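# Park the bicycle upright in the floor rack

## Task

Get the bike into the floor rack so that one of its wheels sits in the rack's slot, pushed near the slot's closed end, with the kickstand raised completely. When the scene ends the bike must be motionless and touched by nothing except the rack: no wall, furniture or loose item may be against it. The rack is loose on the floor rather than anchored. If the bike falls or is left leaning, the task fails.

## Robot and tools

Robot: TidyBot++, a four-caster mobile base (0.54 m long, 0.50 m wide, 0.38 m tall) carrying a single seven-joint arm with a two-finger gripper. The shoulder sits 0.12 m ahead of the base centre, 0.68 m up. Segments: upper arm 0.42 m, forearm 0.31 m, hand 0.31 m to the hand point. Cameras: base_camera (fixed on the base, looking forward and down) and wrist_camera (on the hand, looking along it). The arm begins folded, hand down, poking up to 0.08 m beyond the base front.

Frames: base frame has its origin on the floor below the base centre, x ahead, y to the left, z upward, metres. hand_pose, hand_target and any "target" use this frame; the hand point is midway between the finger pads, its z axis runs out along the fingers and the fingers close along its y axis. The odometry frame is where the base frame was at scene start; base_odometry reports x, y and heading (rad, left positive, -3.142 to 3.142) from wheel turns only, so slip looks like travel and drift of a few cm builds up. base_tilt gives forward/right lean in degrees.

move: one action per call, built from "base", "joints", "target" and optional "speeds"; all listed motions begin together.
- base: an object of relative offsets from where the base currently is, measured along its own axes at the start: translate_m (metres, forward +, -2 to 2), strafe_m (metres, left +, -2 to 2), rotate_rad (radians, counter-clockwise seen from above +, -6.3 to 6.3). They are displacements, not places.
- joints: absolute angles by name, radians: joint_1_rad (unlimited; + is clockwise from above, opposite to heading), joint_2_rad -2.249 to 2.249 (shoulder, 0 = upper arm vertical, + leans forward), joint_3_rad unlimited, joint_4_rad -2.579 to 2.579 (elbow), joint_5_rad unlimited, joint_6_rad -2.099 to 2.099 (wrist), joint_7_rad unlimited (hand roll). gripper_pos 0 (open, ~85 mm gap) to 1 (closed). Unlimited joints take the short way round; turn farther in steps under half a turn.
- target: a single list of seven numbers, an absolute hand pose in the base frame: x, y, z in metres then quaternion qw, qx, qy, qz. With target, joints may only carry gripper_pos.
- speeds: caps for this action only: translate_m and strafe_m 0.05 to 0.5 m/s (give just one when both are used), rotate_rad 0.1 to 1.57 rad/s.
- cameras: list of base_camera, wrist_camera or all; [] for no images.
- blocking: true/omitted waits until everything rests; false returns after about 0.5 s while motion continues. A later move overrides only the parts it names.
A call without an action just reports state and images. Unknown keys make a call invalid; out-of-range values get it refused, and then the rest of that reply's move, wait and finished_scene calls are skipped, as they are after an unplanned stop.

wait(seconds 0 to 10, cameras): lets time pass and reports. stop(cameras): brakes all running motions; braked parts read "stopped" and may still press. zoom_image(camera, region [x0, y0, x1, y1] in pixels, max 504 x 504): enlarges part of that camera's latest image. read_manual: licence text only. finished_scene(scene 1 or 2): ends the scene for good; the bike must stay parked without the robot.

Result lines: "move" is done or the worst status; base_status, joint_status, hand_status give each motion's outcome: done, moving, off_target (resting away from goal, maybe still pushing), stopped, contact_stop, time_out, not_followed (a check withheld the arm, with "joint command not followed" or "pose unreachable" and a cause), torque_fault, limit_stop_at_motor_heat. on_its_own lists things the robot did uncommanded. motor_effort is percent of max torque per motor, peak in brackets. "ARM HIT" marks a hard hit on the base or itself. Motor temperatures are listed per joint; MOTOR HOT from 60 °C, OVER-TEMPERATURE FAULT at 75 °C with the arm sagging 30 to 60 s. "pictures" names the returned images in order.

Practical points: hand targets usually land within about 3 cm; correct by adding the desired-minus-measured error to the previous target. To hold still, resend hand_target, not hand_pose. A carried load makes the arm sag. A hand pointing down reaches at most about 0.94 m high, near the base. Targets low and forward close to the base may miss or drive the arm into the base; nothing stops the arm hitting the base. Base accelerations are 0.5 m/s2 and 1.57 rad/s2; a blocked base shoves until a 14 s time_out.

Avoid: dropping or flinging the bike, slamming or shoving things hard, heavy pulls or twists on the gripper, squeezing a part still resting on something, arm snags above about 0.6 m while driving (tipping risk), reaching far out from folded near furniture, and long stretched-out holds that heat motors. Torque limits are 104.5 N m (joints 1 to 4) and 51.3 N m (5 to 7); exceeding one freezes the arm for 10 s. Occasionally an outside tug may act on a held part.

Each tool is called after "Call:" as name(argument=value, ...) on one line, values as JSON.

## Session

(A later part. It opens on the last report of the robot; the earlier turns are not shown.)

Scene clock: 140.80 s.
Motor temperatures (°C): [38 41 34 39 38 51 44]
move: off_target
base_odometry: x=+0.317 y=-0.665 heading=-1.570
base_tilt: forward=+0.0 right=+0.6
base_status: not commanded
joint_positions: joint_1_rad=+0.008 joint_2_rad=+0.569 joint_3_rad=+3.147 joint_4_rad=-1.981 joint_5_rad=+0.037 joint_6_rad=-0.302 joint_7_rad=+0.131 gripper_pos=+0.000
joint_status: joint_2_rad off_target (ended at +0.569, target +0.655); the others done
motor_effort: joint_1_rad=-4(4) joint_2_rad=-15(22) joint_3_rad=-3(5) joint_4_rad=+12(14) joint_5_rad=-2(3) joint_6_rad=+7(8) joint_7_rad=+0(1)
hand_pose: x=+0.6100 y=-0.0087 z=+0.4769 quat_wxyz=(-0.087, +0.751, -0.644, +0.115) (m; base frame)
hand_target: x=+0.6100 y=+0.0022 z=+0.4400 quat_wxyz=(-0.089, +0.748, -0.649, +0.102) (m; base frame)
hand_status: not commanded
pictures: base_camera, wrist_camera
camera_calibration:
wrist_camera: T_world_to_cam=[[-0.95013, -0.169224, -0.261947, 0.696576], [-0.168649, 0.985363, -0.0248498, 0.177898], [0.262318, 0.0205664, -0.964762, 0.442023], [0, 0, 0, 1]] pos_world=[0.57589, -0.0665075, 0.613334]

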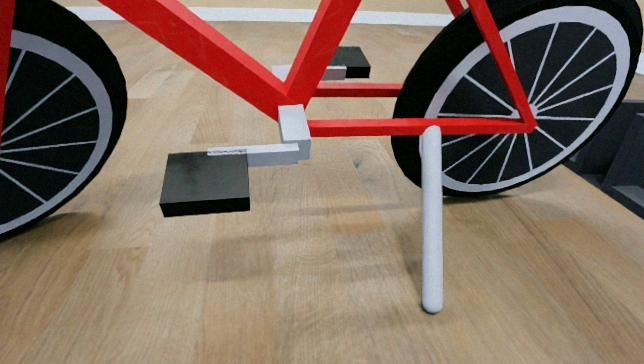

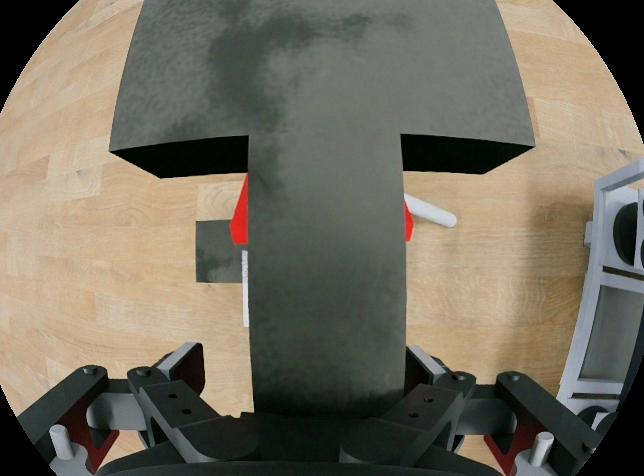

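Call:
move(joints={"joint_2_rad":0.59,"joint_4_rad":-1.985,"joint_6_rad":-0.25}, cameras=[])

Call:
move(joints={"gripper_pos":1.0})

Scene clock: 142.43 s.
Motor temperatures (°C): [38 41 34 39 38 51 44]
move: done
base_odometry: x=+0.317 y=-0.665 heading=-1.570
base_tilt: forward=+0.0 right=+0.6
base_status: not commanded
joint_positions: joint_1_rad=+0.008 joint_2_rad=+0.568 joint_3_rad=+3.147 joint_4_rad=-1.982 joint_5_rad=+0.037 joint_6_rad=-0.301 joint_7_rad=+0.131 gripper_pos=+0.000
joint_status: all done
motor_effort: joint_1_rad=-3(4) joint_2_rad=-22(23) joint_3_rad=-4(4) joint_4_rad=+12(14) joint_5_rad=-3(3) joint_6_rad=+6(8) joint_7_rad=+1(1)
hand_pose: x=+0.6097 y=-0.0087 z=+0.4774 quat_wxyz=(-0.088, +0.751, -0.644, +0.115) (m; base frame)
hand_target: x=+0.6187 y=+0.0022 z=+0.4704 quat_wxyz=(-0.104, +0.746, -0.647, +0.119) (m; base frame)
hand_status: not commanded
pictures: none
No camera images: "cameras" was empty.

Scene clock: 143.53 s.
Motor temperatures (°C): [38 41 34 39 38 51 44]
move: off_target
base_odometry: x=+0.317 y=-0.665 heading=-1.570
base_tilt: forward=+0.0 right=+0.6
base_status: not commanded
joint_positions: joint_1_rad=+0.011 joint_2_rad=+0.560 joint_3_rad=+3.151 joint_4_rad=-1.998 joint_5_rad=+0.044 joint_6_rad=-0.299 joint_7_rad=+0.150 gripper_pos=+0.379
joint_status: gripper_pos off_target (ended at +0.379, target +1.000)
motor_effort: joint_1_rad=-3(9) joint_2_rad=-25(28) joint_3_rad=-3(8) joint_4_rad=+14(18) joint_5_rad=-5(16) joint_6_rad=+7(9) joint_7_rad=-2(12)
hand_pose: x=+0.6031 y=-0.0125 z=+0.4772 quat_wxyz=(-0.082, +0.758, -0.637, +0.116) (m; base frame)
hand_target: x=+0.6187 y=+0.0022 z=+0.4704 quat_wxyz=(-0.104, +0.746, -0.647, +0.119) (m; base frame)
hand_status: not commanded
pictures: base_camera, wrist_camera
camera_calibration:
wrist_camera: T_world_to_cam=[[-0.948303, -0.18954, -0.254552, 0.684554], [-0.186886, 0.981765, -0.0348026, 0.196206], [0.256507, 0.0145688, -0.966433, 0.448397], [0, 0, 0, 1]] pos_world=[0.570816, -0.0694107, 0.614428]

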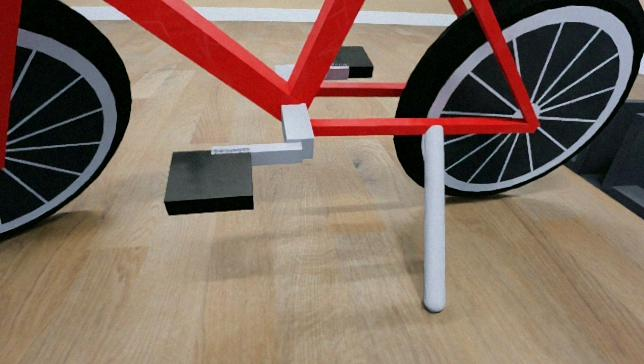

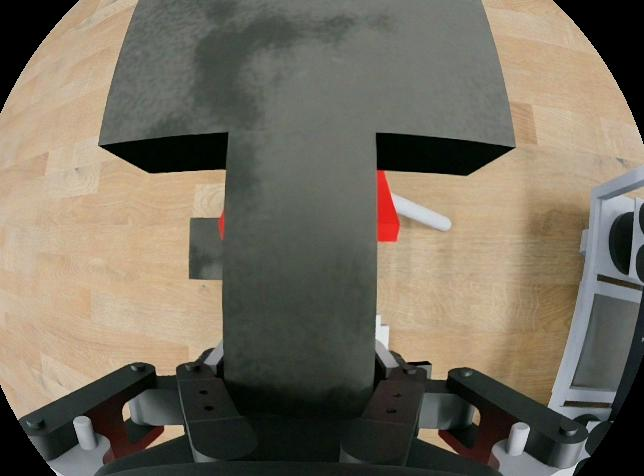

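Call:
move(base={"translate_m":0.042}, speeds={"translate_m":0.06}, joints={"joint_2_rad":0.6,"joint_4_rad":-1.87,"joint_6_rad":-0.5}, cameras=[])

Call:
move(base={"translate_m":0.044}, speeds={"translate_m":0.06}, joints={"joint_2_rad":0.63,"joint_4_rad":-1.765,"joint_6_rad":-0.665})

Scene clock: 145.10 s.
Motor temperatures (°C): [38 41 34 39 38 51 44]
move: off_target
base_odometry: x=+0.317 y=-0.707 heading=-1.571
base_tilt: forward=+0.0 right=+0.6
base_status: done
joint_positions: joint_1_rad=+0.020 joint_2_rad=+0.562 joint_3_rad=+3.165 joint_4_rad=-1.918 joint_5_rad=+0.044 joint_6_rad=-0.517 joint_7_rad=+0.157 gripper_pos=+0.418
joint_status: joint_4_rad off_target (ended at -1.918, target -1.870); the others done
on_its_own: gripper_pos moved +0.038 toward your old target +1.000
motor_effort: joint_1_rad=-6(7) joint_2_rad=-24(29) joint_3_rad=-6(9) joint_4_rad=+19(20) joint_5_rad=-12(14) joint_6_rad=+11(13) joint_7_rad=-6(7)
hand_pose: x=+0.5807 y=-0.0265 z=+0.4816 quat_wxyz=(-0.031, +0.758, -0.649, +0.067) (m; base frame)
hand_target: x=+0.6053 y=+0.0022 z=+0.4763 quat_wxyz=(-0.057, +0.752, -0.653, +0.064) (m; base frame)
hand_status: not commanded
pictures: none
No camera images: "cameras" was empty.

Scene clock: 146.37 s.
Motor temperatures (°C): [38 41 34 39 38 51 44]
move: done
base_odometry: x=+0.317 y=-0.751 heading=-1.571
base_tilt: forward=+0.0 right=+0.6
base_status: done
joint_positions: joint_1_rad=+0.020 joint_2_rad=+0.592 joint_3_rad=+3.164 joint_4_rad=-1.802 joint_5_rad=+0.044 joint_6_rad=-0.678 joint_7_rad=+0.158 gripper_pos=+0.420
joint_status: all done
motor_effort: joint_1_rad=-4(7) joint_2_rad=-25(33) joint_3_rad=-4(7) joint_4_rad=+17(22) joint_5_rad=-7(12) joint_6_rad=+10(12) joint_7_rad=-2(7)
hand_pose: x=+0.5889 y=-0.0280 z=+0.4902 quat_wxyz=(-0.006, +0.758, -0.651, +0.040) (m; base frame)
hand_target: x=+0.6057 y=+0.0022 z=+0.4808 quat_wxyz=(-0.027, +0.755, -0.655, +0.030) (m; base frame)
hand_status: not commanded
pictures: base_camera, wrist_camera
camera_calibration:
wrist_camera: T_world_to_cam=[[-0.984992, -0.167197, -0.0428609, 0.589916], [-0.166806, 0.98591, -0.012554, 0.186591], [0.0443559, -0.0052161, -0.999002, 0.605152], [0, 0, 0, 1]] pos_world=[0.585345, -0.0821738, 0.632175]

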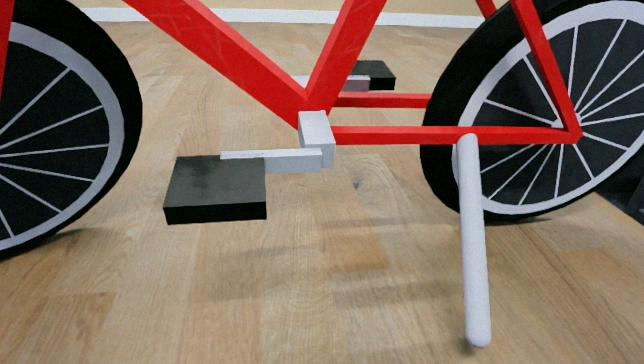

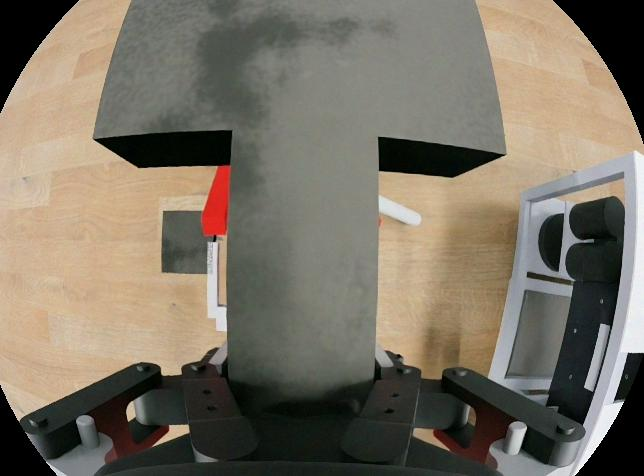

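Call:
move(base={"translate_m":0.05}, speeds={"translate_m":0.06}, joints={"joint_2_rad":0.67,"joint_4_rad":-1.672,"joint_6_rad":-0.78})

Scene clock: 147.87 s.
Motor temperatures (°C): [38 41 34 39 38 51 44]
move: done
base_odometry: x=+0.317 y=-0.801 heading=-1.571
base_tilt: forward=+0.0 right=+0.6
base_status: done
joint_positions: joint_1_rad=+0.017 joint_2_rad=+0.635 joint_3_rad=+3.157 joint_4_rad=-1.659 joint_5_rad=+0.044 joint_6_rad=-0.774 joint_7_rad=+0.158 gripper_pos=+0.502
joint_status: all done
on_its_own: gripper_pos moved +0.082 toward your old target +1.000
motor_effort: joint_1_rad=+0(5) joint_2_rad=-29(35) joint_3_rad=+0(6) joint_4_rad=+10(20) joint_5_rad=-3(8) joint_6_rad=+0(10) joint_7_rad=+0(3)
hand_pose: x=+0.6268 y=-0.0248 z=+0.5024 quat_wxyz=(-0.008, +0.760, -0.648, +0.041) (m; base frame)
hand_target: x=+0.6118 y=+0.0022 z=+0.4813 quat_wxyz=(-0.007, +0.755, -0.655, +0.007) (m; base frame)
hand_status: not commanded
pictures: base_camera, wrist_camera
camera_calibration:
wrist_camera: T_world_to_cam=[[-0.983694, -0.173613, -0.046953, 0.629427], [-0.173204, 0.984804, -0.0126772, 0.193974], [0.0484405, -0.00433803, -0.998817, 0.613027], [0, 0, 0, 1]] pos_world=[0.623065, -0.0790905, 0.644314]

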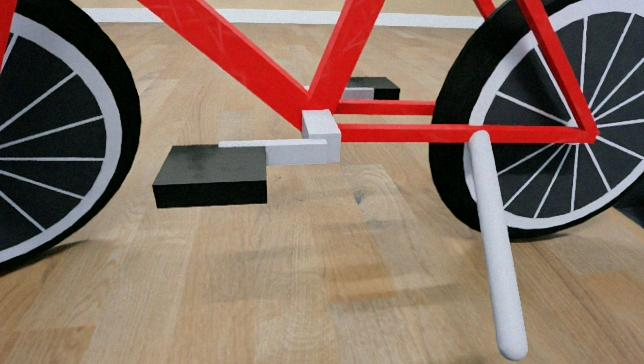

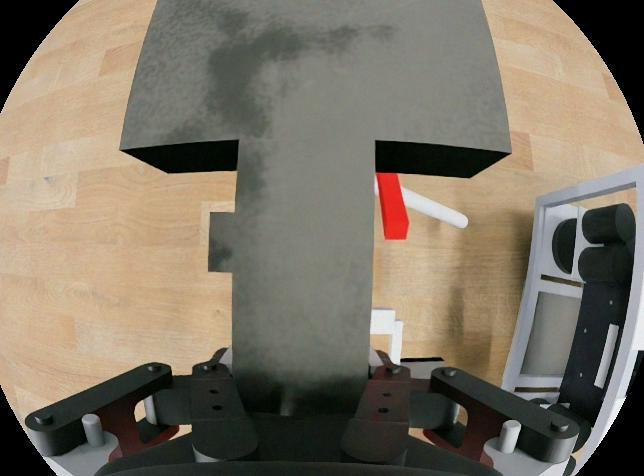

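Call:
move(base={"translate_m":-0.07}, speeds={"translate_m":0.06}, joints={"joint_2_rad":0.59,"joint_4_rad":-1.84,"joint_6_rad":-0.55})

Scene clock: 150.23 s.
Motor temperatures (°C): [38 41 34 39 38 51 44]
move: done
base_odometry: x=+0.317 y=-0.731 heading=-1.571
base_tilt: forward=+0.0 right=+0.6
base_status: done
joint_positions: joint_1_rad=+0.017 joint_2_rad=+0.562 joint_3_rad=+3.155 joint_4_rad=-1.837 joint_5_rad=+0.043 joint_6_rad=-0.580 joint_7_rad=+0.153 gripper_pos=+0.528
joint_status: all done
motor_effort: joint_1_rad=-4(5) joint_2_rad=-25(32) joint_3_rad=-3(5) joint_4_rad=+13(15) joint_5_rad=-2(6) joint_6_rad=+4(6) joint_7_rad=+0(3)
hand_pose: x=+0.6061 y=-0.0209 z=+0.4990 quat_wxyz=(-0.039, +0.759, -0.646, +0.073) (m; base frame)
hand_target: x=+0.6085 y=+0.0022 z=+0.4861 quat_wxyz=(-0.053, +0.753, -0.653, +0.061) (m; base frame)
hand_status: not commanded
pictures: base_camera, wrist_camera
camera_calibration:
wrist_camera: T_world_to_cam=[[-0.974993, -0.176236, -0.135388, 0.648337], [-0.174888, 0.984345, -0.0218857, 0.192149], [0.137126, 0.00233939, -0.990551, 0.552932], [0, 0, 0, 1]] pos_world=[0.589908, -0.0761742, 0.639689]

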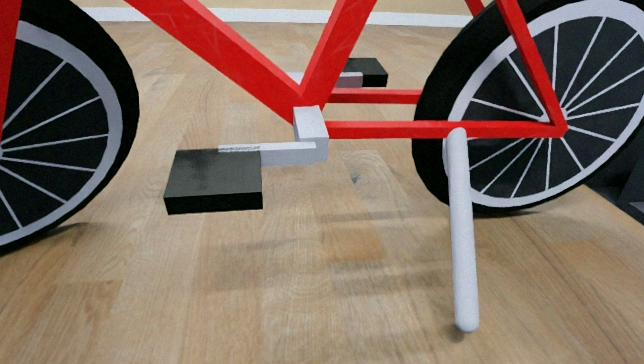

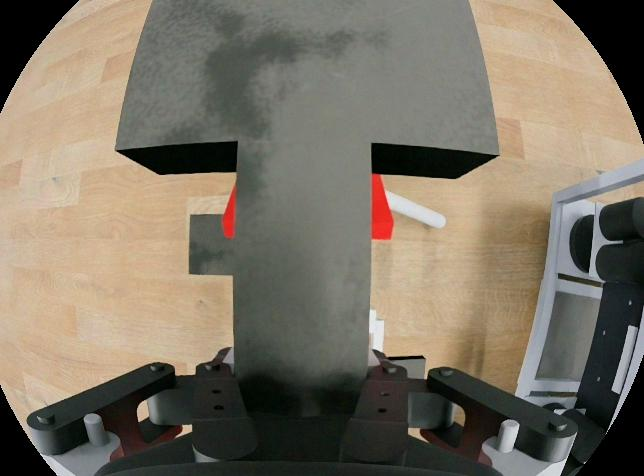

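Call:
move(base={"translate_m":-0.066}, speeds={"translate_m":0.06}, joints={"joint_2_rad":0.57,"joint_4_rad":-1.99,"joint_6_rad":-0.28})

Scene clock: 151.90 s.
Motor temperatures (°C): [38 41 34 39 38 51 44]
move: done
base_odometry: x=+0.317 y=-0.665 heading=-1.570
base_tilt: forward=+0.0 right=+0.6
base_status: done
joint_positions: joint_1_rad=+0.018 joint_2_rad=+0.541 joint_3_rad=+3.158 joint_4_rad=-1.978 joint_5_rad=+0.043 joint_6_rad=-0.314 joint_7_rad=+0.153 gripper_pos=+0.537
joint_status: all done
motor_effort: joint_1_rad=-3(7) joint_2_rad=-27(31) joint_3_rad=-4(7) joint_4_rad=+9(17) joint_5_rad=-2(8) joint_6_rad=+5(8) joint_7_rad=+1(3)
hand_pose: x=+0.6131 y=-0.0205 z=+0.4902 quat_wxyz=(-0.087, +0.753, -0.640, +0.127) (m; base frame)
hand_target: x=+0.6112 y=+0.0022 z=+0.4761 quat_wxyz=(-0.099, +0.747, -0.648, +0.113) (m; base frame)
hand_status: not commanded
pictures: base_camera, wrist_camera
camera_calibration:
wrist_camera: T_world_to_cam=[[-0.944377, -0.179793, -0.275365, 0.703804], [-0.174339, 0.983686, -0.0443697, 0.203414], [0.27885, 0.00610526, -0.960315, 0.441653], [0, 0, 0, 1]] pos_world=[0.576964, -0.0762525, 0.626955]

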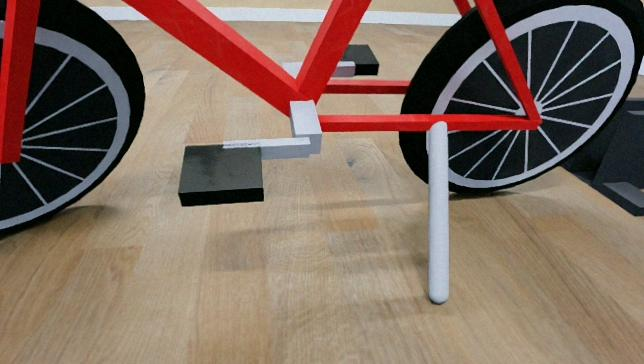

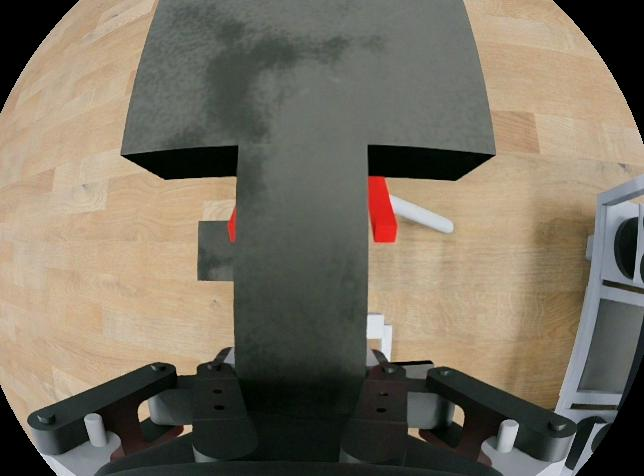

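Call:
move(joints={"gripper_pos":0.2})

Scene clock: 153.03 s.
Motor temperatures (°C): [38 41 34 39 38 51 44]
move: done
base_odometry: x=+0.317 y=-0.665 heading=-1.570
base_tilt: forward=+0.0 right=+0.6
base_status: not commanded
joint_positions: joint_1_rad=+0.012 joint_2_rad=+0.551 joint_3_rad=+3.150 joint_4_rad=-1.985 joint_5_rad=+0.043 joint_6_rad=-0.309 joint_7_rad=+0.153 gripper_pos=+0.200
joint_status: all done
motor_effort: joint_1_rad=+0(3) joint_2_rad=-31(32) joint_3_rad=-1(4) joint_4_rad=+12(12) joint_5_rad=+0(2) joint_6_rad=+2(5) joint_7_rad=+1(2)
hand_pose: x=+0.6093 y=-0.0129 z=+0.4841 quat_wxyz=(-0.086, +0.758, -0.636, +0.121) (m; base frame)
hand_target: x=+0.6112 y=+0.0022 z=+0.4761 quat_wxyz=(-0.099, +0.747, -0.648, +0.113) (m; base frame)
hand_status: not commanded
pictures: base_camera, wrist_camera
camera_calibration:
wrist_camera: T_world_to_cam=[[-0.944781, -0.191472, -0.265948, 0.695487], [-0.188207, 0.981396, -0.0379593, 0.20032], [0.268268, 0.01419, -0.96324, 0.444747], [0, 0, 0, 1]] pos_world=[0.575473, -0.069738, 0.620965]

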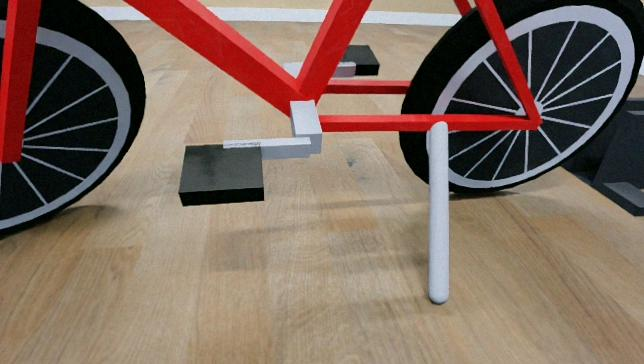

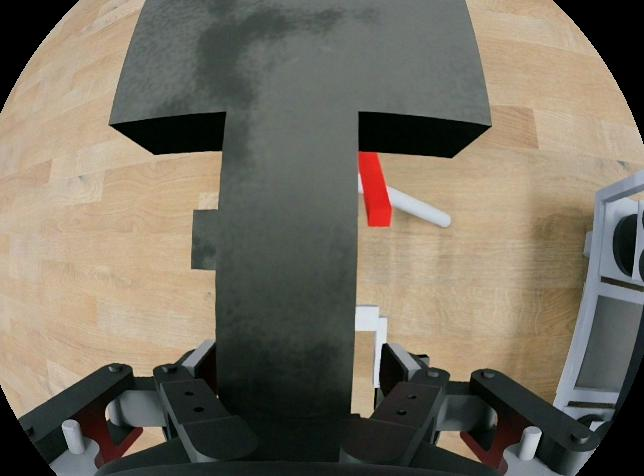

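Call:
zoom_image(camera="wrist_camera", region=[150, 300, 450, 476])

Scaled by 1.680.

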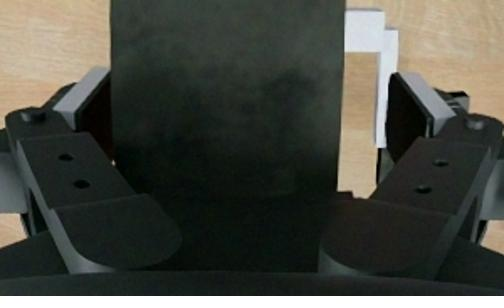

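Call:
move(joints={"joint_2_rad":0.594,"joint_4_rad":-1.904,"joint_6_rad":-0.395,"joint_7_rad":0.11,"gripper_pos":0.0})

Scene clock: 154.33 s.
Motor temperatures (°C): [38 41 34 39 38 51 44]
move: done
base_odometry: x=+0.317 y=-0.665 heading=-1.570
base_tilt: forward=+0.0 right=+0.6
base_status: not commanded
joint_positions: joint_1_rad=+0.012 joint_2_rad=+0.568 joint_3_rad=+3.150 joint_4_rad=-1.909 joint_5_rad=+0.043 joint_6_rad=-0.359 joint_7_rad=+0.147 gripper_pos=+0.000
joint_status: all done
motor_effort: joint_1_rad=+0(0) joint_2_rad=-32(32) joint_3_rad=-1(1) joint_4_rad=+12(13) joint_5_rad=-1(2) joint_6_rad=+2(3) joint_7_rad=+1(1)
hand_pose: x=+0.6326 y=-0.0139 z=+0.4921 quat_wxyz=(-0.088, +0.755, -0.638, +0.124) (m; base frame)
hand_target: x=+0.6197 y=+0.0022 z=+0.4773 quat_wxyz=(-0.083, +0.740, -0.662, +0.092) (m; base frame)
hand_status: not commanded
pictures: base_camera, wrist_camera
camera_calibration:
wrist_camera: T_world_to_cam=[[-0.943828, -0.184982, -0.273806, 0.72278], [-0.18106, 0.982668, -0.0397602, 0.202407], [0.276415, 0.0120485, -0.960963, 0.439898], [0, 0, 0, 1]] pos_world=[0.597234, -0.0704972, 0.628675]

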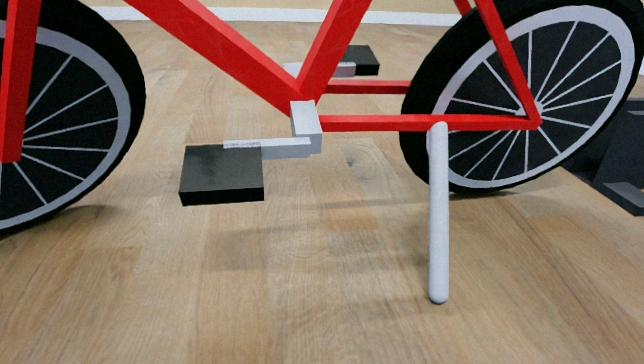

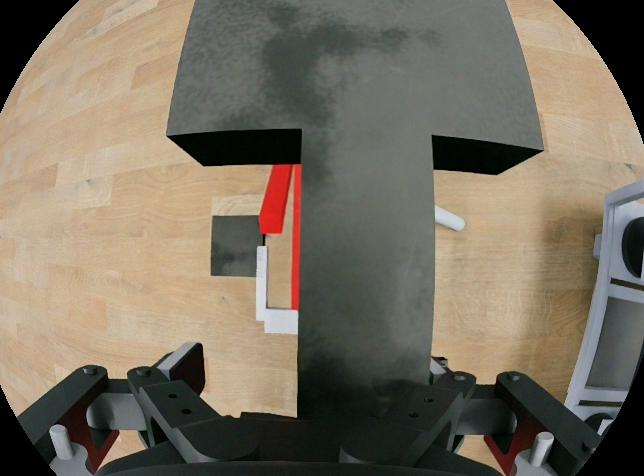

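Call:
move(base={"translate_m":-0.02,"strafe_m":-0.045}, speeds={"translate_m":0.1}, joints={"joint_7_rad":0.08})

Scene clock: 155.50 s.
Motor temperatures (°C): [38 41 34 39 38 51 44]
move: done
base_odometry: x=+0.272 y=-0.645 heading=-1.570
base_tilt: forward=+0.0 right=+0.6
base_status: done
joint_positions: joint_1_rad=+0.006 joint_2_rad=+0.570 joint_3_rad=+3.149 joint_4_rad=-1.909 joint_5_rad=+0.043 joint_6_rad=-0.359 joint_7_rad=+0.115 gripper_pos=+0.000
joint_status: all done
motor_effort: joint_1_rad=+0(3) joint_2_rad=-32(33) joint_3_rad=-1(2) joint_4_rad=+12(13) joint_5_rad=-1(2) joint_6_rad=+2(3) joint_7_rad=+1(1)
hand_pose: x=+0.6324 y=-0.0104 z=+0.4911 quat_wxyz=(-0.090, +0.747, -0.648, +0.122) (m; base frame)
hand_target: x=+0.6197 y=+0.0022 z=+0.4773 quat_wxyz=(-0.084, +0.730, -0.673, +0.091) (m; base frame)
hand_status: not commanded
pictures: base_camera, wrist_camera
camera_calibration:
wrist_camera: T_world_to_cam=[[-0.948297, -0.159043, -0.27466, 0.726455], [-0.157096, 0.987151, -0.0292239, 0.178567], [0.275779, 0.015435, -0.961097, 0.439535], [0, 0, 0, 1]] pos_world=[0.595733, -0.067519, 0.627182]

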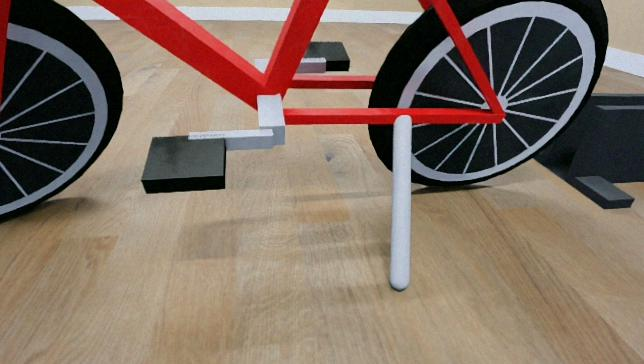

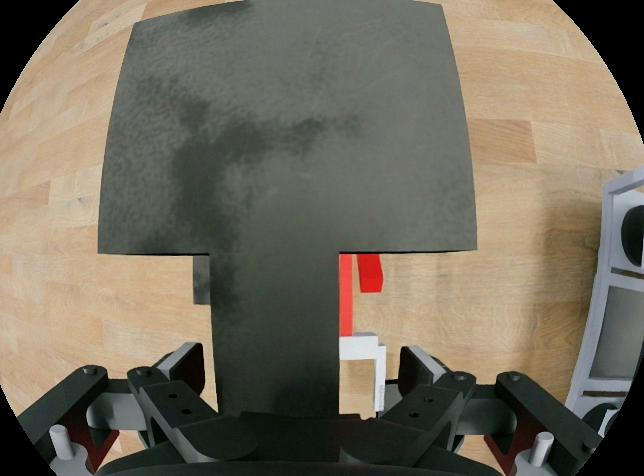

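Call:
move(joints={"joint_2_rad":0.656,"joint_4_rad":-1.838,"joint_6_rad":-0.45})

Scene clock: 156.60 s.
Motor temperatures (°C): [38 41 34 39 38 51 44]
move: done
base_odometry: x=+0.272 y=-0.645 heading=-1.570
base_tilt: forward=+0.0 right=+0.6
base_status: not commanded
joint_positions: joint_1_rad=+0.006 joint_2_rad=+0.630 joint_3_rad=+3.149 joint_4_rad=-1.844 joint_5_rad=+0.043 joint_6_rad=-0.405 joint_7_rad=+0.115 gripper_pos=+0.000
joint_status: all done
motor_effort: joint_1_rad=+0(2) joint_2_rad=-31(36) joint_3_rad=+0(2) joint_4_rad=+11(13) joint_5_rad=-1(2) joint_6_rad=+2(3) joint_7_rad=+1(1)
hand_pose: x=+0.6424 y=-0.0111 z=+0.4746 quat_wxyz=(-0.077, +0.749, -0.650, +0.107) (m; base frame)
hand_target: x=+0.6264 y=+0.0022 z=+0.4593 quat_wxyz=(-0.067, +0.732, -0.675, +0.072) (m; base frame)
hand_status: not commanded
pictures: base_camera, wrist_camera
camera_calibration:
wrist_camera: T_world_to_cam=[[-0.958802, -0.158299, -0.235881, 0.719689], [-0.157027, 0.987296, -0.0242926, 0.177985], [0.23673, 0.0137478, -0.971478, 0.450873], [0, 0, 0, 1]] pos_world=[0.611253, -0.0679969, 0.612098]

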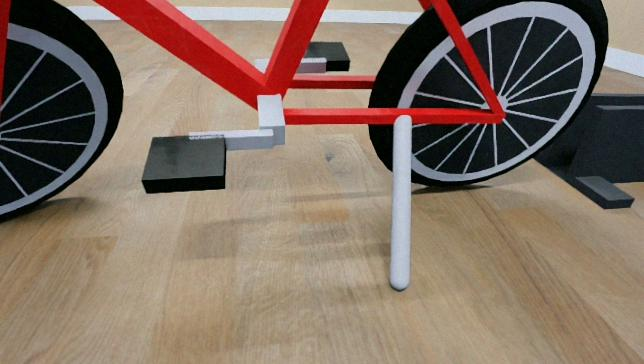

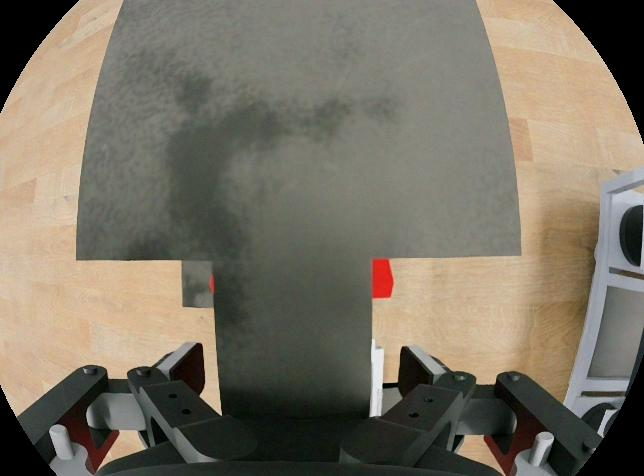

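Call:
move(joints={"gripper_pos":1.0})

Scene clock: 157.77 s.
Motor temperatures (°C): [38 41 34 39 38 51 44]
move: off_target
base_odometry: x=+0.272 y=-0.645 heading=-1.570
base_tilt: forward=+0.0 right=+0.6
base_status: not commanded
joint_positions: joint_1_rad=+0.005 joint_2_rad=+0.625 joint_3_rad=+3.149 joint_4_rad=-1.839 joint_5_rad=+0.051 joint_6_rad=-0.413 joint_7_rad=+0.128 gripper_pos=+0.388
joint_status: gripper_pos off_target (ended at +0.388, target +1.000)
motor_effort: joint_1_rad=-2(7) joint_2_rad=-29(34) joint_3_rad=-3(7) joint_4_rad=+11(14) joint_5_rad=-6(15) joint_6_rad=+2(5) joint_7_rad=-4(12)
hand_pose: x=+0.6435 y=-0.0121 z=+0.4776 quat_wxyz=(-0.075, +0.755, -0.642, +0.109) (m; base frame)
hand_target: x=+0.6264 y=+0.0022 z=+0.4593 quat_wxyz=(-0.067, +0.732, -0.675, +0.072) (m; base frame)
hand_status: not commanded
pictures: base_camera, wrist_camera
camera_calibration:
wrist_camera: T_world_to_cam=[[-0.955496, -0.178404, -0.234944, 0.718419], [-0.175537, 0.983912, -0.0332371, 0.195341], [0.237094, 0.00948349, -0.97144, 0.453216], [0, 0, 0, 1]] pos_world=[0.613281, -0.0683268, 0.615554]

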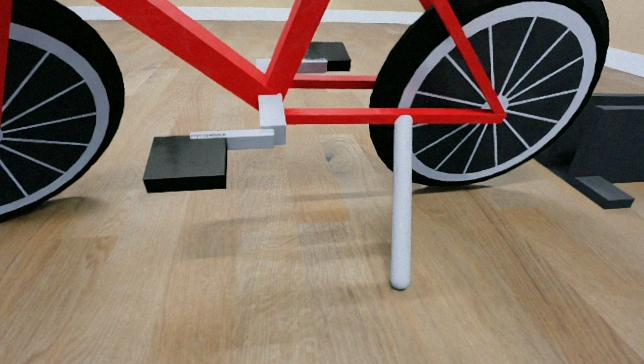

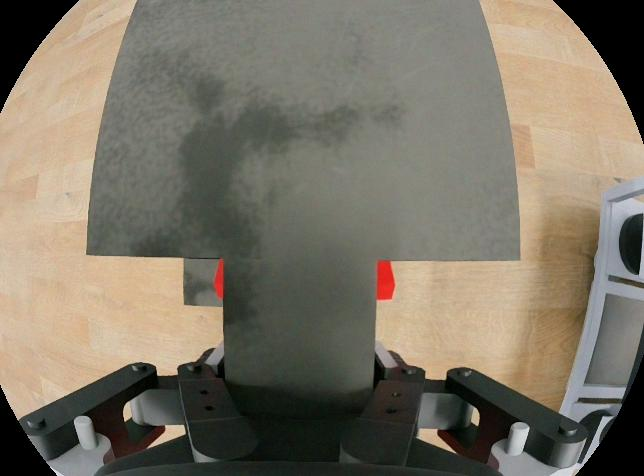

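Call:
move(base={"translate_m":0.044}, speeds={"translate_m":0.06}, joints={"joint_2_rad":0.675,"joint_4_rad":-1.715,"joint_6_rad":-0.58})

Scene clock: 159.30 s.
Motor temperatures (°C): [38 41 34 39 38 51 44]
move: off_target
base_odometry: x=+0.272 y=-0.689 heading=-1.570
base_tilt: forward=+0.0 right=+0.6
base_status: done
joint_positions: joint_1_rad=+0.017 joint_2_rad=+0.630 joint_3_rad=+3.163 joint_4_rad=-1.768 joint_5_rad=+0.053 joint_6_rad=-0.619 joint_7_rad=+0.132 gripper_pos=+0.429
joint_status: joint_2_rad off_target (ended at +0.630, target +0.675); joint_4_rad off_target (ended at -1.768, target -1.715); the others done
on_its_own: gripper_pos moved +0.041 toward your old target +1.000
motor_effort: joint_1_rad=-5(7) joint_2_rad=-28(32) joint_3_rad=-6(8) joint_4_rad=+21(22) joint_5_rad=-17(17) joint_6_rad=+13(15) joint_7_rad=-10(11)
hand_pose: x=+0.6180 y=-0.0280 z=+0.4816 quat_wxyz=(-0.023, +0.753, -0.654, +0.062) (m; base frame)
hand_target: x=+0.6497 y=+0.0022 z=+0.4739 quat_wxyz=(-0.059, +0.733, -0.675, +0.063) (m; base frame)
hand_status: not commanded
pictures: base_camera, wrist_camera
camera_calibration:
wrist_camera: T_world_to_cam=[[-0.9829, -0.156387, -0.0972161, 0.64347], [-0.154676, 0.98765, -0.0249356, 0.189853], [0.0999151, -0.00947216, -0.994951, 0.558918], [0, 0, 0, 1]] pos_world=[0.605988, -0.0815843, 0.623386]

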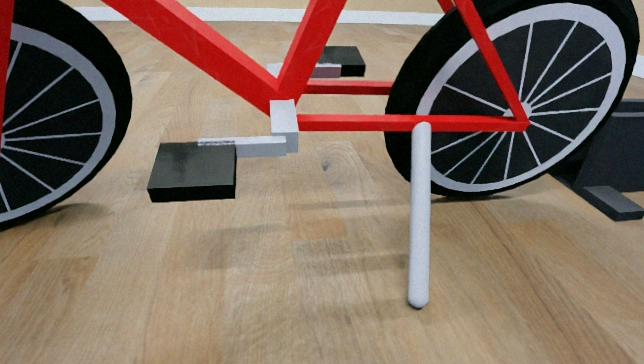

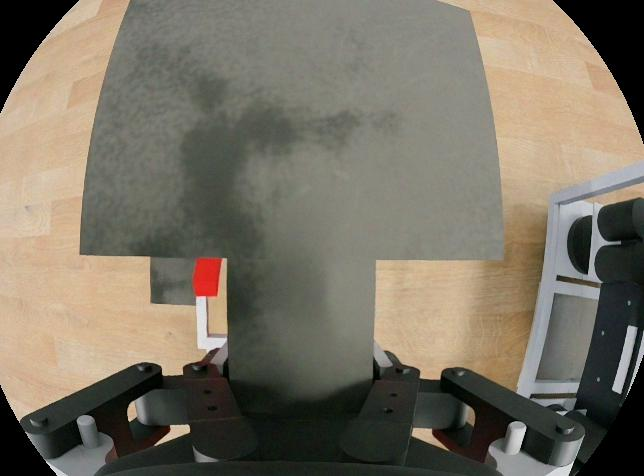

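Call:
move(base={"translate_m":0.04}, speeds={"translate_m":0.05})

Scene clock: 160.93 s.
Motor temperatures (°C): [38 41 34 39 38 51 44]
move: done
base_odometry: x=+0.272 y=-0.729 heading=-1.571
base_tilt: forward=+0.0 right=+0.6
base_status: done
joint_positions: joint_1_rad=+0.019 joint_2_rad=+0.629 joint_3_rad=+3.159 joint_4_rad=-1.714 joint_5_rad=+0.052 joint_6_rad=-0.583 joint_7_rad=+0.124 gripper_pos=+0.490
joint_status: not commanded
on_its_own: joint_4_rad moved +0.055 to your old target -1.715; gripper_pos moved +0.060 toward your old target +1.000
motor_effort: joint_1_rad=-2(7) joint_2_rad=-28(31) joint_3_rad=-2(8) joint_4_rad=+13(24) joint_5_rad=-4(17) joint_6_rad=+3(18) joint_7_rad=-2(11)
hand_pose: x=+0.6583 y=-0.0275 z=+0.4990 quat_wxyz=(-0.053, +0.748, -0.655, +0.096) (m; base frame)
hand_target: x=+0.6497 y=+0.0022 z=+0.4739 quat_wxyz=(-0.059, +0.733, -0.675, +0.063) (m; base frame)
hand_status: not commanded
pictures: base_camera, wrist_camera
camera_calibration:
wrist_camera: T_world_to_cam=[[-0.970598, -0.151116, -0.187359, 0.721813], [-0.14684, 0.988484, -0.0365761, 0.196754], [0.190729, -0.00798891, -0.98161, 0.505835], [0, 0, 0, 1]] pos_world=[0.633004, -0.0813702, 0.638967]

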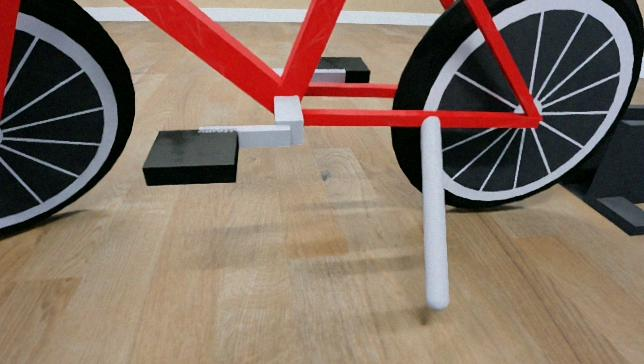

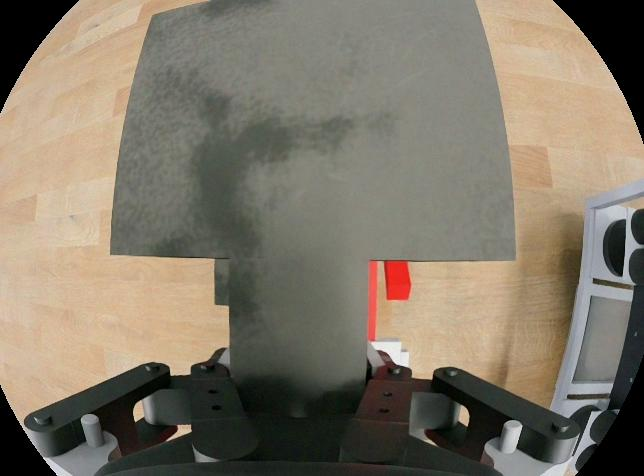

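Call:
move(base={"translate_m":-0.084}, speeds={"translate_m":0.1}, joints={"joint_2_rad":0.61,"joint_4_rad":-1.87,"joint_6_rad":-0.39}, cameras=[])

Call:
move(joints={"gripper_pos":0.0})

Scene clock: 162.90 s.
Motor temperatures (°C): [38 41 34 39 38 51 44]
move: done
base_odometry: x=+0.272 y=-0.645 heading=-1.570
base_tilt: forward=+0.0 right=+0.6
base_status: done
joint_positions: joint_1_rad=+0.014 joint_2_rad=+0.601 joint_3_rad=+3.155 joint_4_rad=-1.843 joint_5_rad=+0.052 joint_6_rad=-0.401 joint_7_rad=+0.120 gripper_pos=+0.538
joint_status: all done
on_its_own: gripper_pos moved +0.048 toward your old target +1.000
motor_effort: joint_1_rad=-1(6) joint_2_rad=-33(36) joint_3_rad=-2(6) joint_4_rad=+8(17) joint_5_rad=-3(6) joint_6_rad=+0(8) joint_7_rad=-1(4)
hand_pose: x=+0.6498 y=-0.0201 z=+0.4904 quat_wxyz=(-0.083, +0.746, -0.649, +0.123) (m; base frame)
hand_target: x=+0.6367 y=+0.0022 z=+0.4788 quat_wxyz=(-0.092, +0.728, -0.672, +0.099) (m; base frame)
hand_status: not commanded
pictures: none
No camera images: "cameras" was empty.

Scene clock: 164.00 s.
Motor temperatures (°C): [38 41 34 39 38 51 44]
move: done
base_odometry: x=+0.272 y=-0.645 heading=-1.570
base_tilt: forward=+0.0 right=+0.6
base_status: not commanded
joint_positions: joint_1_rad=+0.014 joint_2_rad=+0.601 joint_3_rad=+3.153 joint_4_rad=-1.867 joint_5_rad=+0.050 joint_6_rad=-0.401 joint_7_rad=+0.114 gripper_pos=+0.000
joint_status: all done
motor_effort: joint_1_rad=+0(1) joint_2_rad=-33(34) joint_3_rad=-1(2) joint_4_rad=+13(13) joint_5_rad=-1(4) joint_6_rad=+2(3) joint_7_rad=+1(1)
hand_pose: x=+0.6369 y=-0.0181 z=+0.4836 quat_wxyz=(-0.077, +0.746, -0.652, +0.113) (m; base frame)
hand_target: x=+0.6367 y=+0.0022 z=+0.4788 quat_wxyz=(-0.092, +0.728, -0.672, +0.099) (m; base frame)
hand_status: not commanded
pictures: base_camera, wrist_camera
camera_calibration:
wrist_camera: T_world_to_cam=[[-0.957487, -0.153213, -0.244428, 0.71883], [-0.149993, 0.988174, -0.0318472, 0.183455], [0.246416, 0.00616911, -0.969144, 0.453524], [0, 0, 0, 1]] pos_world=[0.604031, -0.07395, 0.621075]

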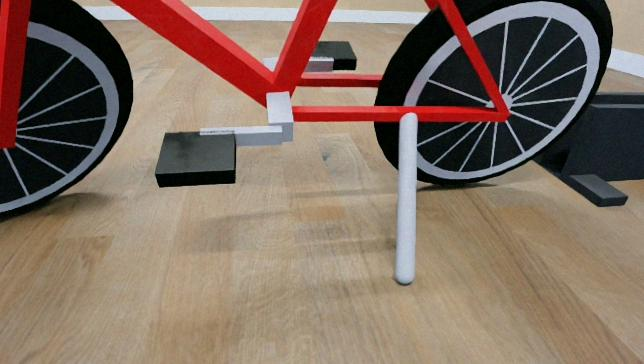

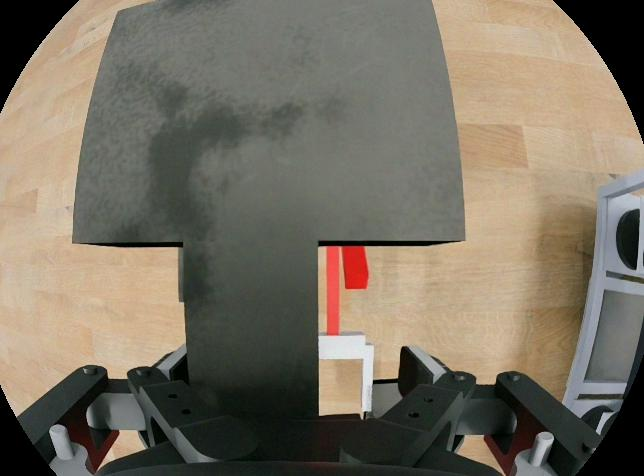

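Call:
move(joints={"joint_2_rad":0.5,"joint_4_rad":-1.87,"joint_6_rad":-0.5}, cameras=[])

Call:
move(joints={"joint_2_rad":0.23,"joint_4_rad":-1.77,"joint_6_rad":-0.9,"joint_7_rad":-1.5}, cameras=["wrist_camera"])

Call:
move(joints={"joint_7_rad":-3.0}, cameras=["wrist_camera"])

Scene clock: 165.27 s.
Motor temperatures (°C): [38 41 34 39 38 51 44]
move: done
base_odometry: x=+0.272 y=-0.645 heading=-1.570
base_tilt: forward=+0.0 right=+0.6
base_status: not commanded
joint_positions: joint_1_rad=+0.014 joint_2_rad=+0.512 joint_3_rad=+3.153 joint_4_rad=-1.867 joint_5_rad=+0.050 joint_6_rad=-0.459 joint_7_rad=+0.114 gripper_pos=+0.000
joint_status: all done
motor_effort: joint_1_rad=+0(1) joint_2_rad=-31(35) joint_3_rad=-1(1) joint_4_rad=+13(14) joint_5_rad=-1(2) joint_6_rad=+3(3) joint_7_rad=+0(1)
hand_pose: x=+0.6357 y=-0.0188 z=+0.5247 quat_wxyz=(-0.087, +0.744, -0.651, +0.126) (m; base frame)
hand_target: x=+0.6234 y=+0.0022 z=+0.5259 quat_wxyz=(-0.092, +0.729, -0.672, +0.099) (m; base frame)
hand_status: not commanded
pictures: none
No camera images: "cameras" was empty.

Scene clock: 167.43 s.
Motor temperatures (°C): [38 41 34 39 38 51 44]
move: done
base_odometry: x=+0.272 y=-0.645 heading=-1.570
base_tilt: forward=+0.0 right=+0.6
base_status: not commanded
joint_positions: joint_1_rad=+0.014 joint_2_rad=+0.246 joint_3_rad=+3.153 joint_4_rad=-1.780 joint_5_rad=+0.050 joint_6_rad=-0.854 joint_7_rad=-1.453 gripper_pos=+0.000
joint_status: all done
motor_effort: joint_1_rad=+0(1) joint_2_rad=-25(34) joint_3_rad=+0(1) joint_4_rad=+17(17) joint_5_rad=-1(2) joint_6_rad=+2(3) joint_7_rad=+1(2)
hand_pose: x=+0.5843 y=-0.0221 z=+0.6515 quat_wxyz=(-0.129, +0.060, -0.989, +0.031) (m; base frame)
hand_target: x=+0.5752 y=+0.0021 z=+0.6584 quat_wxyz=(-0.120, +0.036, -0.992, +0.004) (m; base frame)
hand_status: not commanded
pictures: wrist_camera
camera_calibration:
wrist_camera: T_world_to_cam=[[-0.129534, 0.989473, -0.0645293, 0.133168], [0.946494, 0.142782, 0.289419, -0.683802], [0.295586, -0.023587, -0.955025, 0.590673], [0, 0, 0, 1]] pos_world=[0.48987, -0.0201997, 0.770606]

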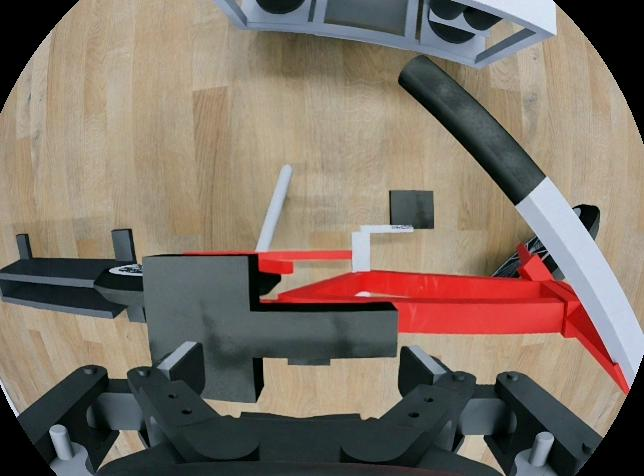

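Scene clock: 169.50 s.
Motor temperatures (°C): [38 41 34 39 38 51 44]
move: done
base_odometry: x=+0.272 y=-0.645 heading=-1.570
base_tilt: forward=+0.0 right=+0.6
base_status: not commanded
joint_positions: joint_1_rad=+0.014 joint_2_rad=+0.246 joint_3_rad=+3.153 joint_4_rad=-1.780 joint_5_rad=+0.050 joint_6_rad=-0.854 joint_7_rad=-2.955 gripper_pos=+0.000
joint_status: all done
motor_effort: joint_1_rad=+0(0) joint_2_rad=-25(25) joint_3_rad=+0(1) joint_4_rad=+17(17) joint_5_rad=-2(2) joint_6_rad=+2(2) joint_7_rad=+0(1)
hand_pose: x=+0.5842 y=-0.0221 z=+0.6514 quat_wxyz=(-0.115, -0.631, -0.764, -0.065) (m; base frame)
hand_target: x=+0.5752 y=+0.0021 z=+0.6584 quat_wxyz=(-0.091, -0.650, -0.750, -0.079) (m; base frame)
hand_status: not commanded
pictures: wrist_camera
camera_calibration:
wrist_camera: T_world_to_cam=[[0.942426, 0.210217, 0.26008, -0.721767], [0.179205, -0.97409, 0.137968, -0.161501], [0.282344, -0.083417, -0.95568, 0.597515], [0, 0, 0, 1]] pos_world=[0.540449, 0.0442539, 0.781032]

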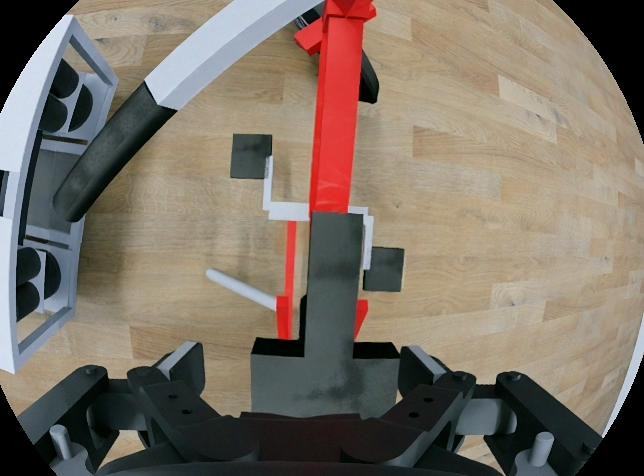

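Call:
move(joints={"joint_7_rad":-1.4}, cameras=[])

Call:
move(joints={"joint_2_rad":0.585,"joint_4_rad":-1.76,"joint_6_rad":-0.53,"joint_7_rad":0.15}, cameras=["wrist_camera"])

Scene clock: 172.53 s.
Motor temperatures (°C): [38 41 34 39 38 51 44]
move: done
base_odometry: x=+0.272 y=-0.645 heading=-1.570
base_tilt: forward=+0.0 right=+0.6
base_status: not commanded
joint_positions: joint_1_rad=+0.014 joint_2_rad=+0.246 joint_3_rad=+3.153 joint_4_rad=-1.780 joint_5_rad=+0.050 joint_6_rad=-0.855 joint_7_rad=-1.445 gripper_pos=+0.000
joint_status: all done
motor_effort: joint_1_rad=+0(1) joint_2_rad=-25(25) joint_3_rad=-1(1) joint_4_rad=+17(17) joint_5_rad=-1(2) joint_6_rad=+2(3) joint_7_rad=+1(1)
hand_pose: x=+0.5841 y=-0.0221 z=+0.6514 quat_wxyz=(-0.128, +0.064, -0.989, +0.032) (m; base frame)
hand_target: x=+0.5752 y=+0.0021 z=+0.6584 quat_wxyz=(-0.120, +0.085, -0.989, +0.010) (m; base frame)
hand_status: not commanded
pictures: none
No camera images: "cameras" was empty.

Scene clock: 174.77 s.
Motor temperatures (°C): [38 41 34 39 38 51 44]
move: done
base_odometry: x=+0.272 y=-0.645 heading=-1.570
base_tilt: forward=+0.0 right=+0.6
base_status: not commanded
joint_positions: joint_1_rad=+0.014 joint_2_rad=+0.570 joint_3_rad=+3.153 joint_4_rad=-1.771 joint_5_rad=+0.050 joint_6_rad=-0.572 joint_7_rad=+0.102 gripper_pos=+0.000
joint_status: all done
motor_effort: joint_1_rad=+0(1) joint_2_rad=-33(36) joint_3_rad=+0(1) joint_4_rad=+14(17) joint_5_rad=+0(2) joint_6_rad=+2(3) joint_7_rad=+0(2)
hand_pose: x=+0.6419 y=-0.0204 z=+0.5139 quat_wxyz=(-0.061, +0.743, -0.660, +0.098) (m; base frame)
hand_target: x=+0.6581 y=+0.0022 z=+0.5125 quat_wxyz=(-0.087, +0.752, -0.646, +0.100) (m; base frame)
hand_status: not commanded
pictures: wrist_camera
camera_calibration:
wrist_camera: T_world_to_cam=[[-0.969959, -0.136658, -0.201257, 0.71684], [-0.133844, 0.990618, -0.0275916, 0.174974], [0.203139, 0.000174258, -0.97915, 0.514529], [0, 0, 0, 1]] pos_world=[0.614203, -0.0754602, 0.652897]

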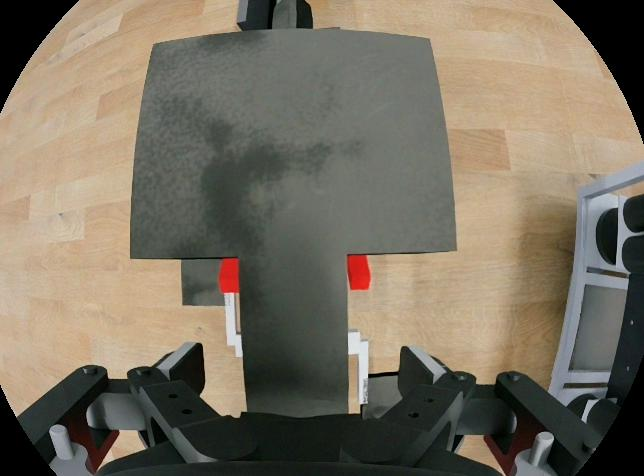

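Call:
move(joints={"joint_2_rad":0.682,"joint_4_rad":-1.755,"joint_6_rad":-0.452}, cameras=["wrist_camera"])

Scene clock: 176.13 s.
Motor temperatures (°C): [38 41 34 39 38 51 44]
move: done
base_odometry: x=+0.272 y=-0.645 heading=-1.570
base_tilt: forward=+0.0 right=+0.6
base_status: not commanded
joint_positions: joint_1_rad=+0.014 joint_2_rad=+0.659 joint_3_rad=+3.153 joint_4_rad=-1.763 joint_5_rad=+0.050 joint_6_rad=-0.494 joint_7_rad=+0.106 gripper_pos=+0.000
joint_status: all done
motor_effort: joint_1_rad=-1(2) joint_2_rad=-31(37) joint_3_rad=-1(2) joint_4_rad=+12(14) joint_5_rad=-1(2) joint_6_rad=+3(3) joint_7_rad=+1(1)
hand_pose: x=+0.6533 y=-0.0197 z=+0.4746 quat_wxyz=(-0.061, +0.745, -0.657, +0.096) (m; base frame)
hand_target: x=+0.6656 y=+0.0022 z=+0.4675 quat_wxyz=(-0.083, +0.752, -0.646, +0.095) (m; base frame)
hand_status: not commanded
pictures: wrist_camera
camera_calibration:
wrist_camera: T_world_to_cam=[[-0.969513, -0.142977, -0.199001, 0.718568], [-0.140646, 0.989722, -0.0258757, 0.178244], [0.200656, 0.00290196, -0.979658, 0.475698], [0, 0, 0, 1]] pos_world=[0.626279, -0.075053, 0.61363]

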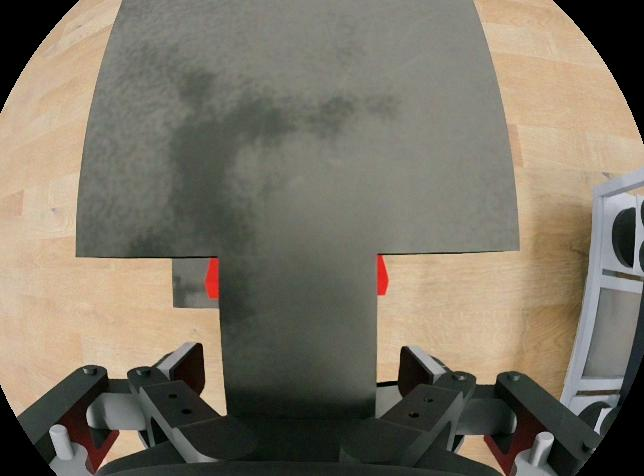

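Call:
move(joints={"gripper_pos":1.0}, cameras=[])

Call:
move(base={"translate_m":0.025}, speeds={"translate_m":0.05})

Scene clock: 177.30 s.
Motor temperatures (°C): [38 41 34 39 38 51 44]
move: off_target
base_odometry: x=+0.272 y=-0.645 heading=-1.570
base_tilt: forward=+0.0 right=+0.6
base_status: not commanded
joint_positions: joint_1_rad=+0.014 joint_2_rad=+0.654 joint_3_rad=+3.154 joint_4_rad=-1.765 joint_5_rad=+0.054 joint_6_rad=-0.494 joint_7_rad=+0.133 gripper_pos=+0.386
joint_status: gripper_pos off_target (ended at +0.386, target +1.000)
motor_effort: joint_1_rad=-3(9) joint_2_rad=-31(33) joint_3_rad=-4(8) joint_4_rad=+14(17) joint_5_rad=-2(15) joint_6_rad=+8(9) joint_7_rad=+1(12)
hand_pose: x=+0.6533 y=-0.0210 z=+0.4770 quat_wxyz=(-0.059, +0.754, -0.646, +0.099) (m; base frame)
hand_target: x=+0.6656 y=+0.0022 z=+0.4675 quat_wxyz=(-0.083, +0.752, -0.646, +0.095) (m; base frame)
hand_status: not commanded
pictures: none
No camera images: "cameras" was empty.

Scene clock: 178.33 s.
Motor temperatures (°C): [38 41 34 39 38 51 44]
move: done
base_odometry: x=+0.272 y=-0.670 heading=-1.571
base_tilt: forward=+0.0 right=+0.6
base_status: done
joint_positions: joint_1_rad=+0.033 joint_2_rad=+0.643 joint_3_rad=+3.171 joint_4_rad=-1.783 joint_5_rad=+0.054 joint_6_rad=-0.498 joint_7_rad=+0.135 gripper_pos=+0.390
joint_status: not commanded
motor_effort: joint_1_rad=-6(10) joint_2_rad=-27(32) joint_3_rad=-6(9) joint_4_rad=+19(21) joint_5_rad=-6(8) joint_6_rad=+11(15) joint_7_rad=-2(3)
hand_pose: x=+0.6434 y=-0.0400 z=+0.4773 quat_wxyz=(-0.050, +0.745, -0.658, +0.099) (m; base frame)
hand_target: x=+0.6656 y=+0.0022 z=+0.4675 quat_wxyz=(-0.083, +0.752, -0.646, +0.095) (m; base frame)
hand_status: not commanded
pictures: base_camera, wrist_camera
camera_calibration:
wrist_camera: T_world_to_cam=[[-0.971909, -0.144188, -0.186019, 0.701918], [-0.13843, 0.98941, -0.0436496, 0.204105], [0.190343, -0.0166728, -0.981576, 0.487055], [0, 0, 0, 1]] pos_world=[0.617747, -0.0926149, 0.617561]

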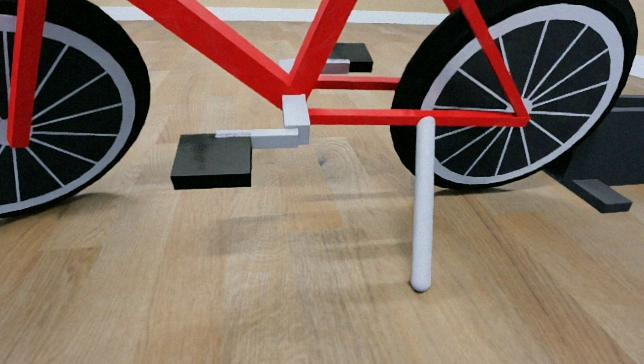

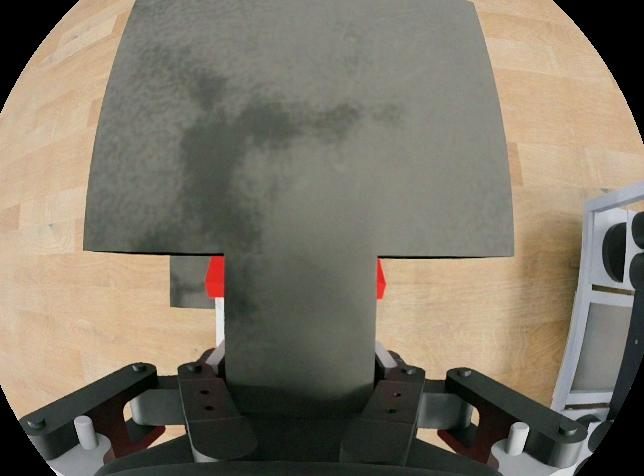

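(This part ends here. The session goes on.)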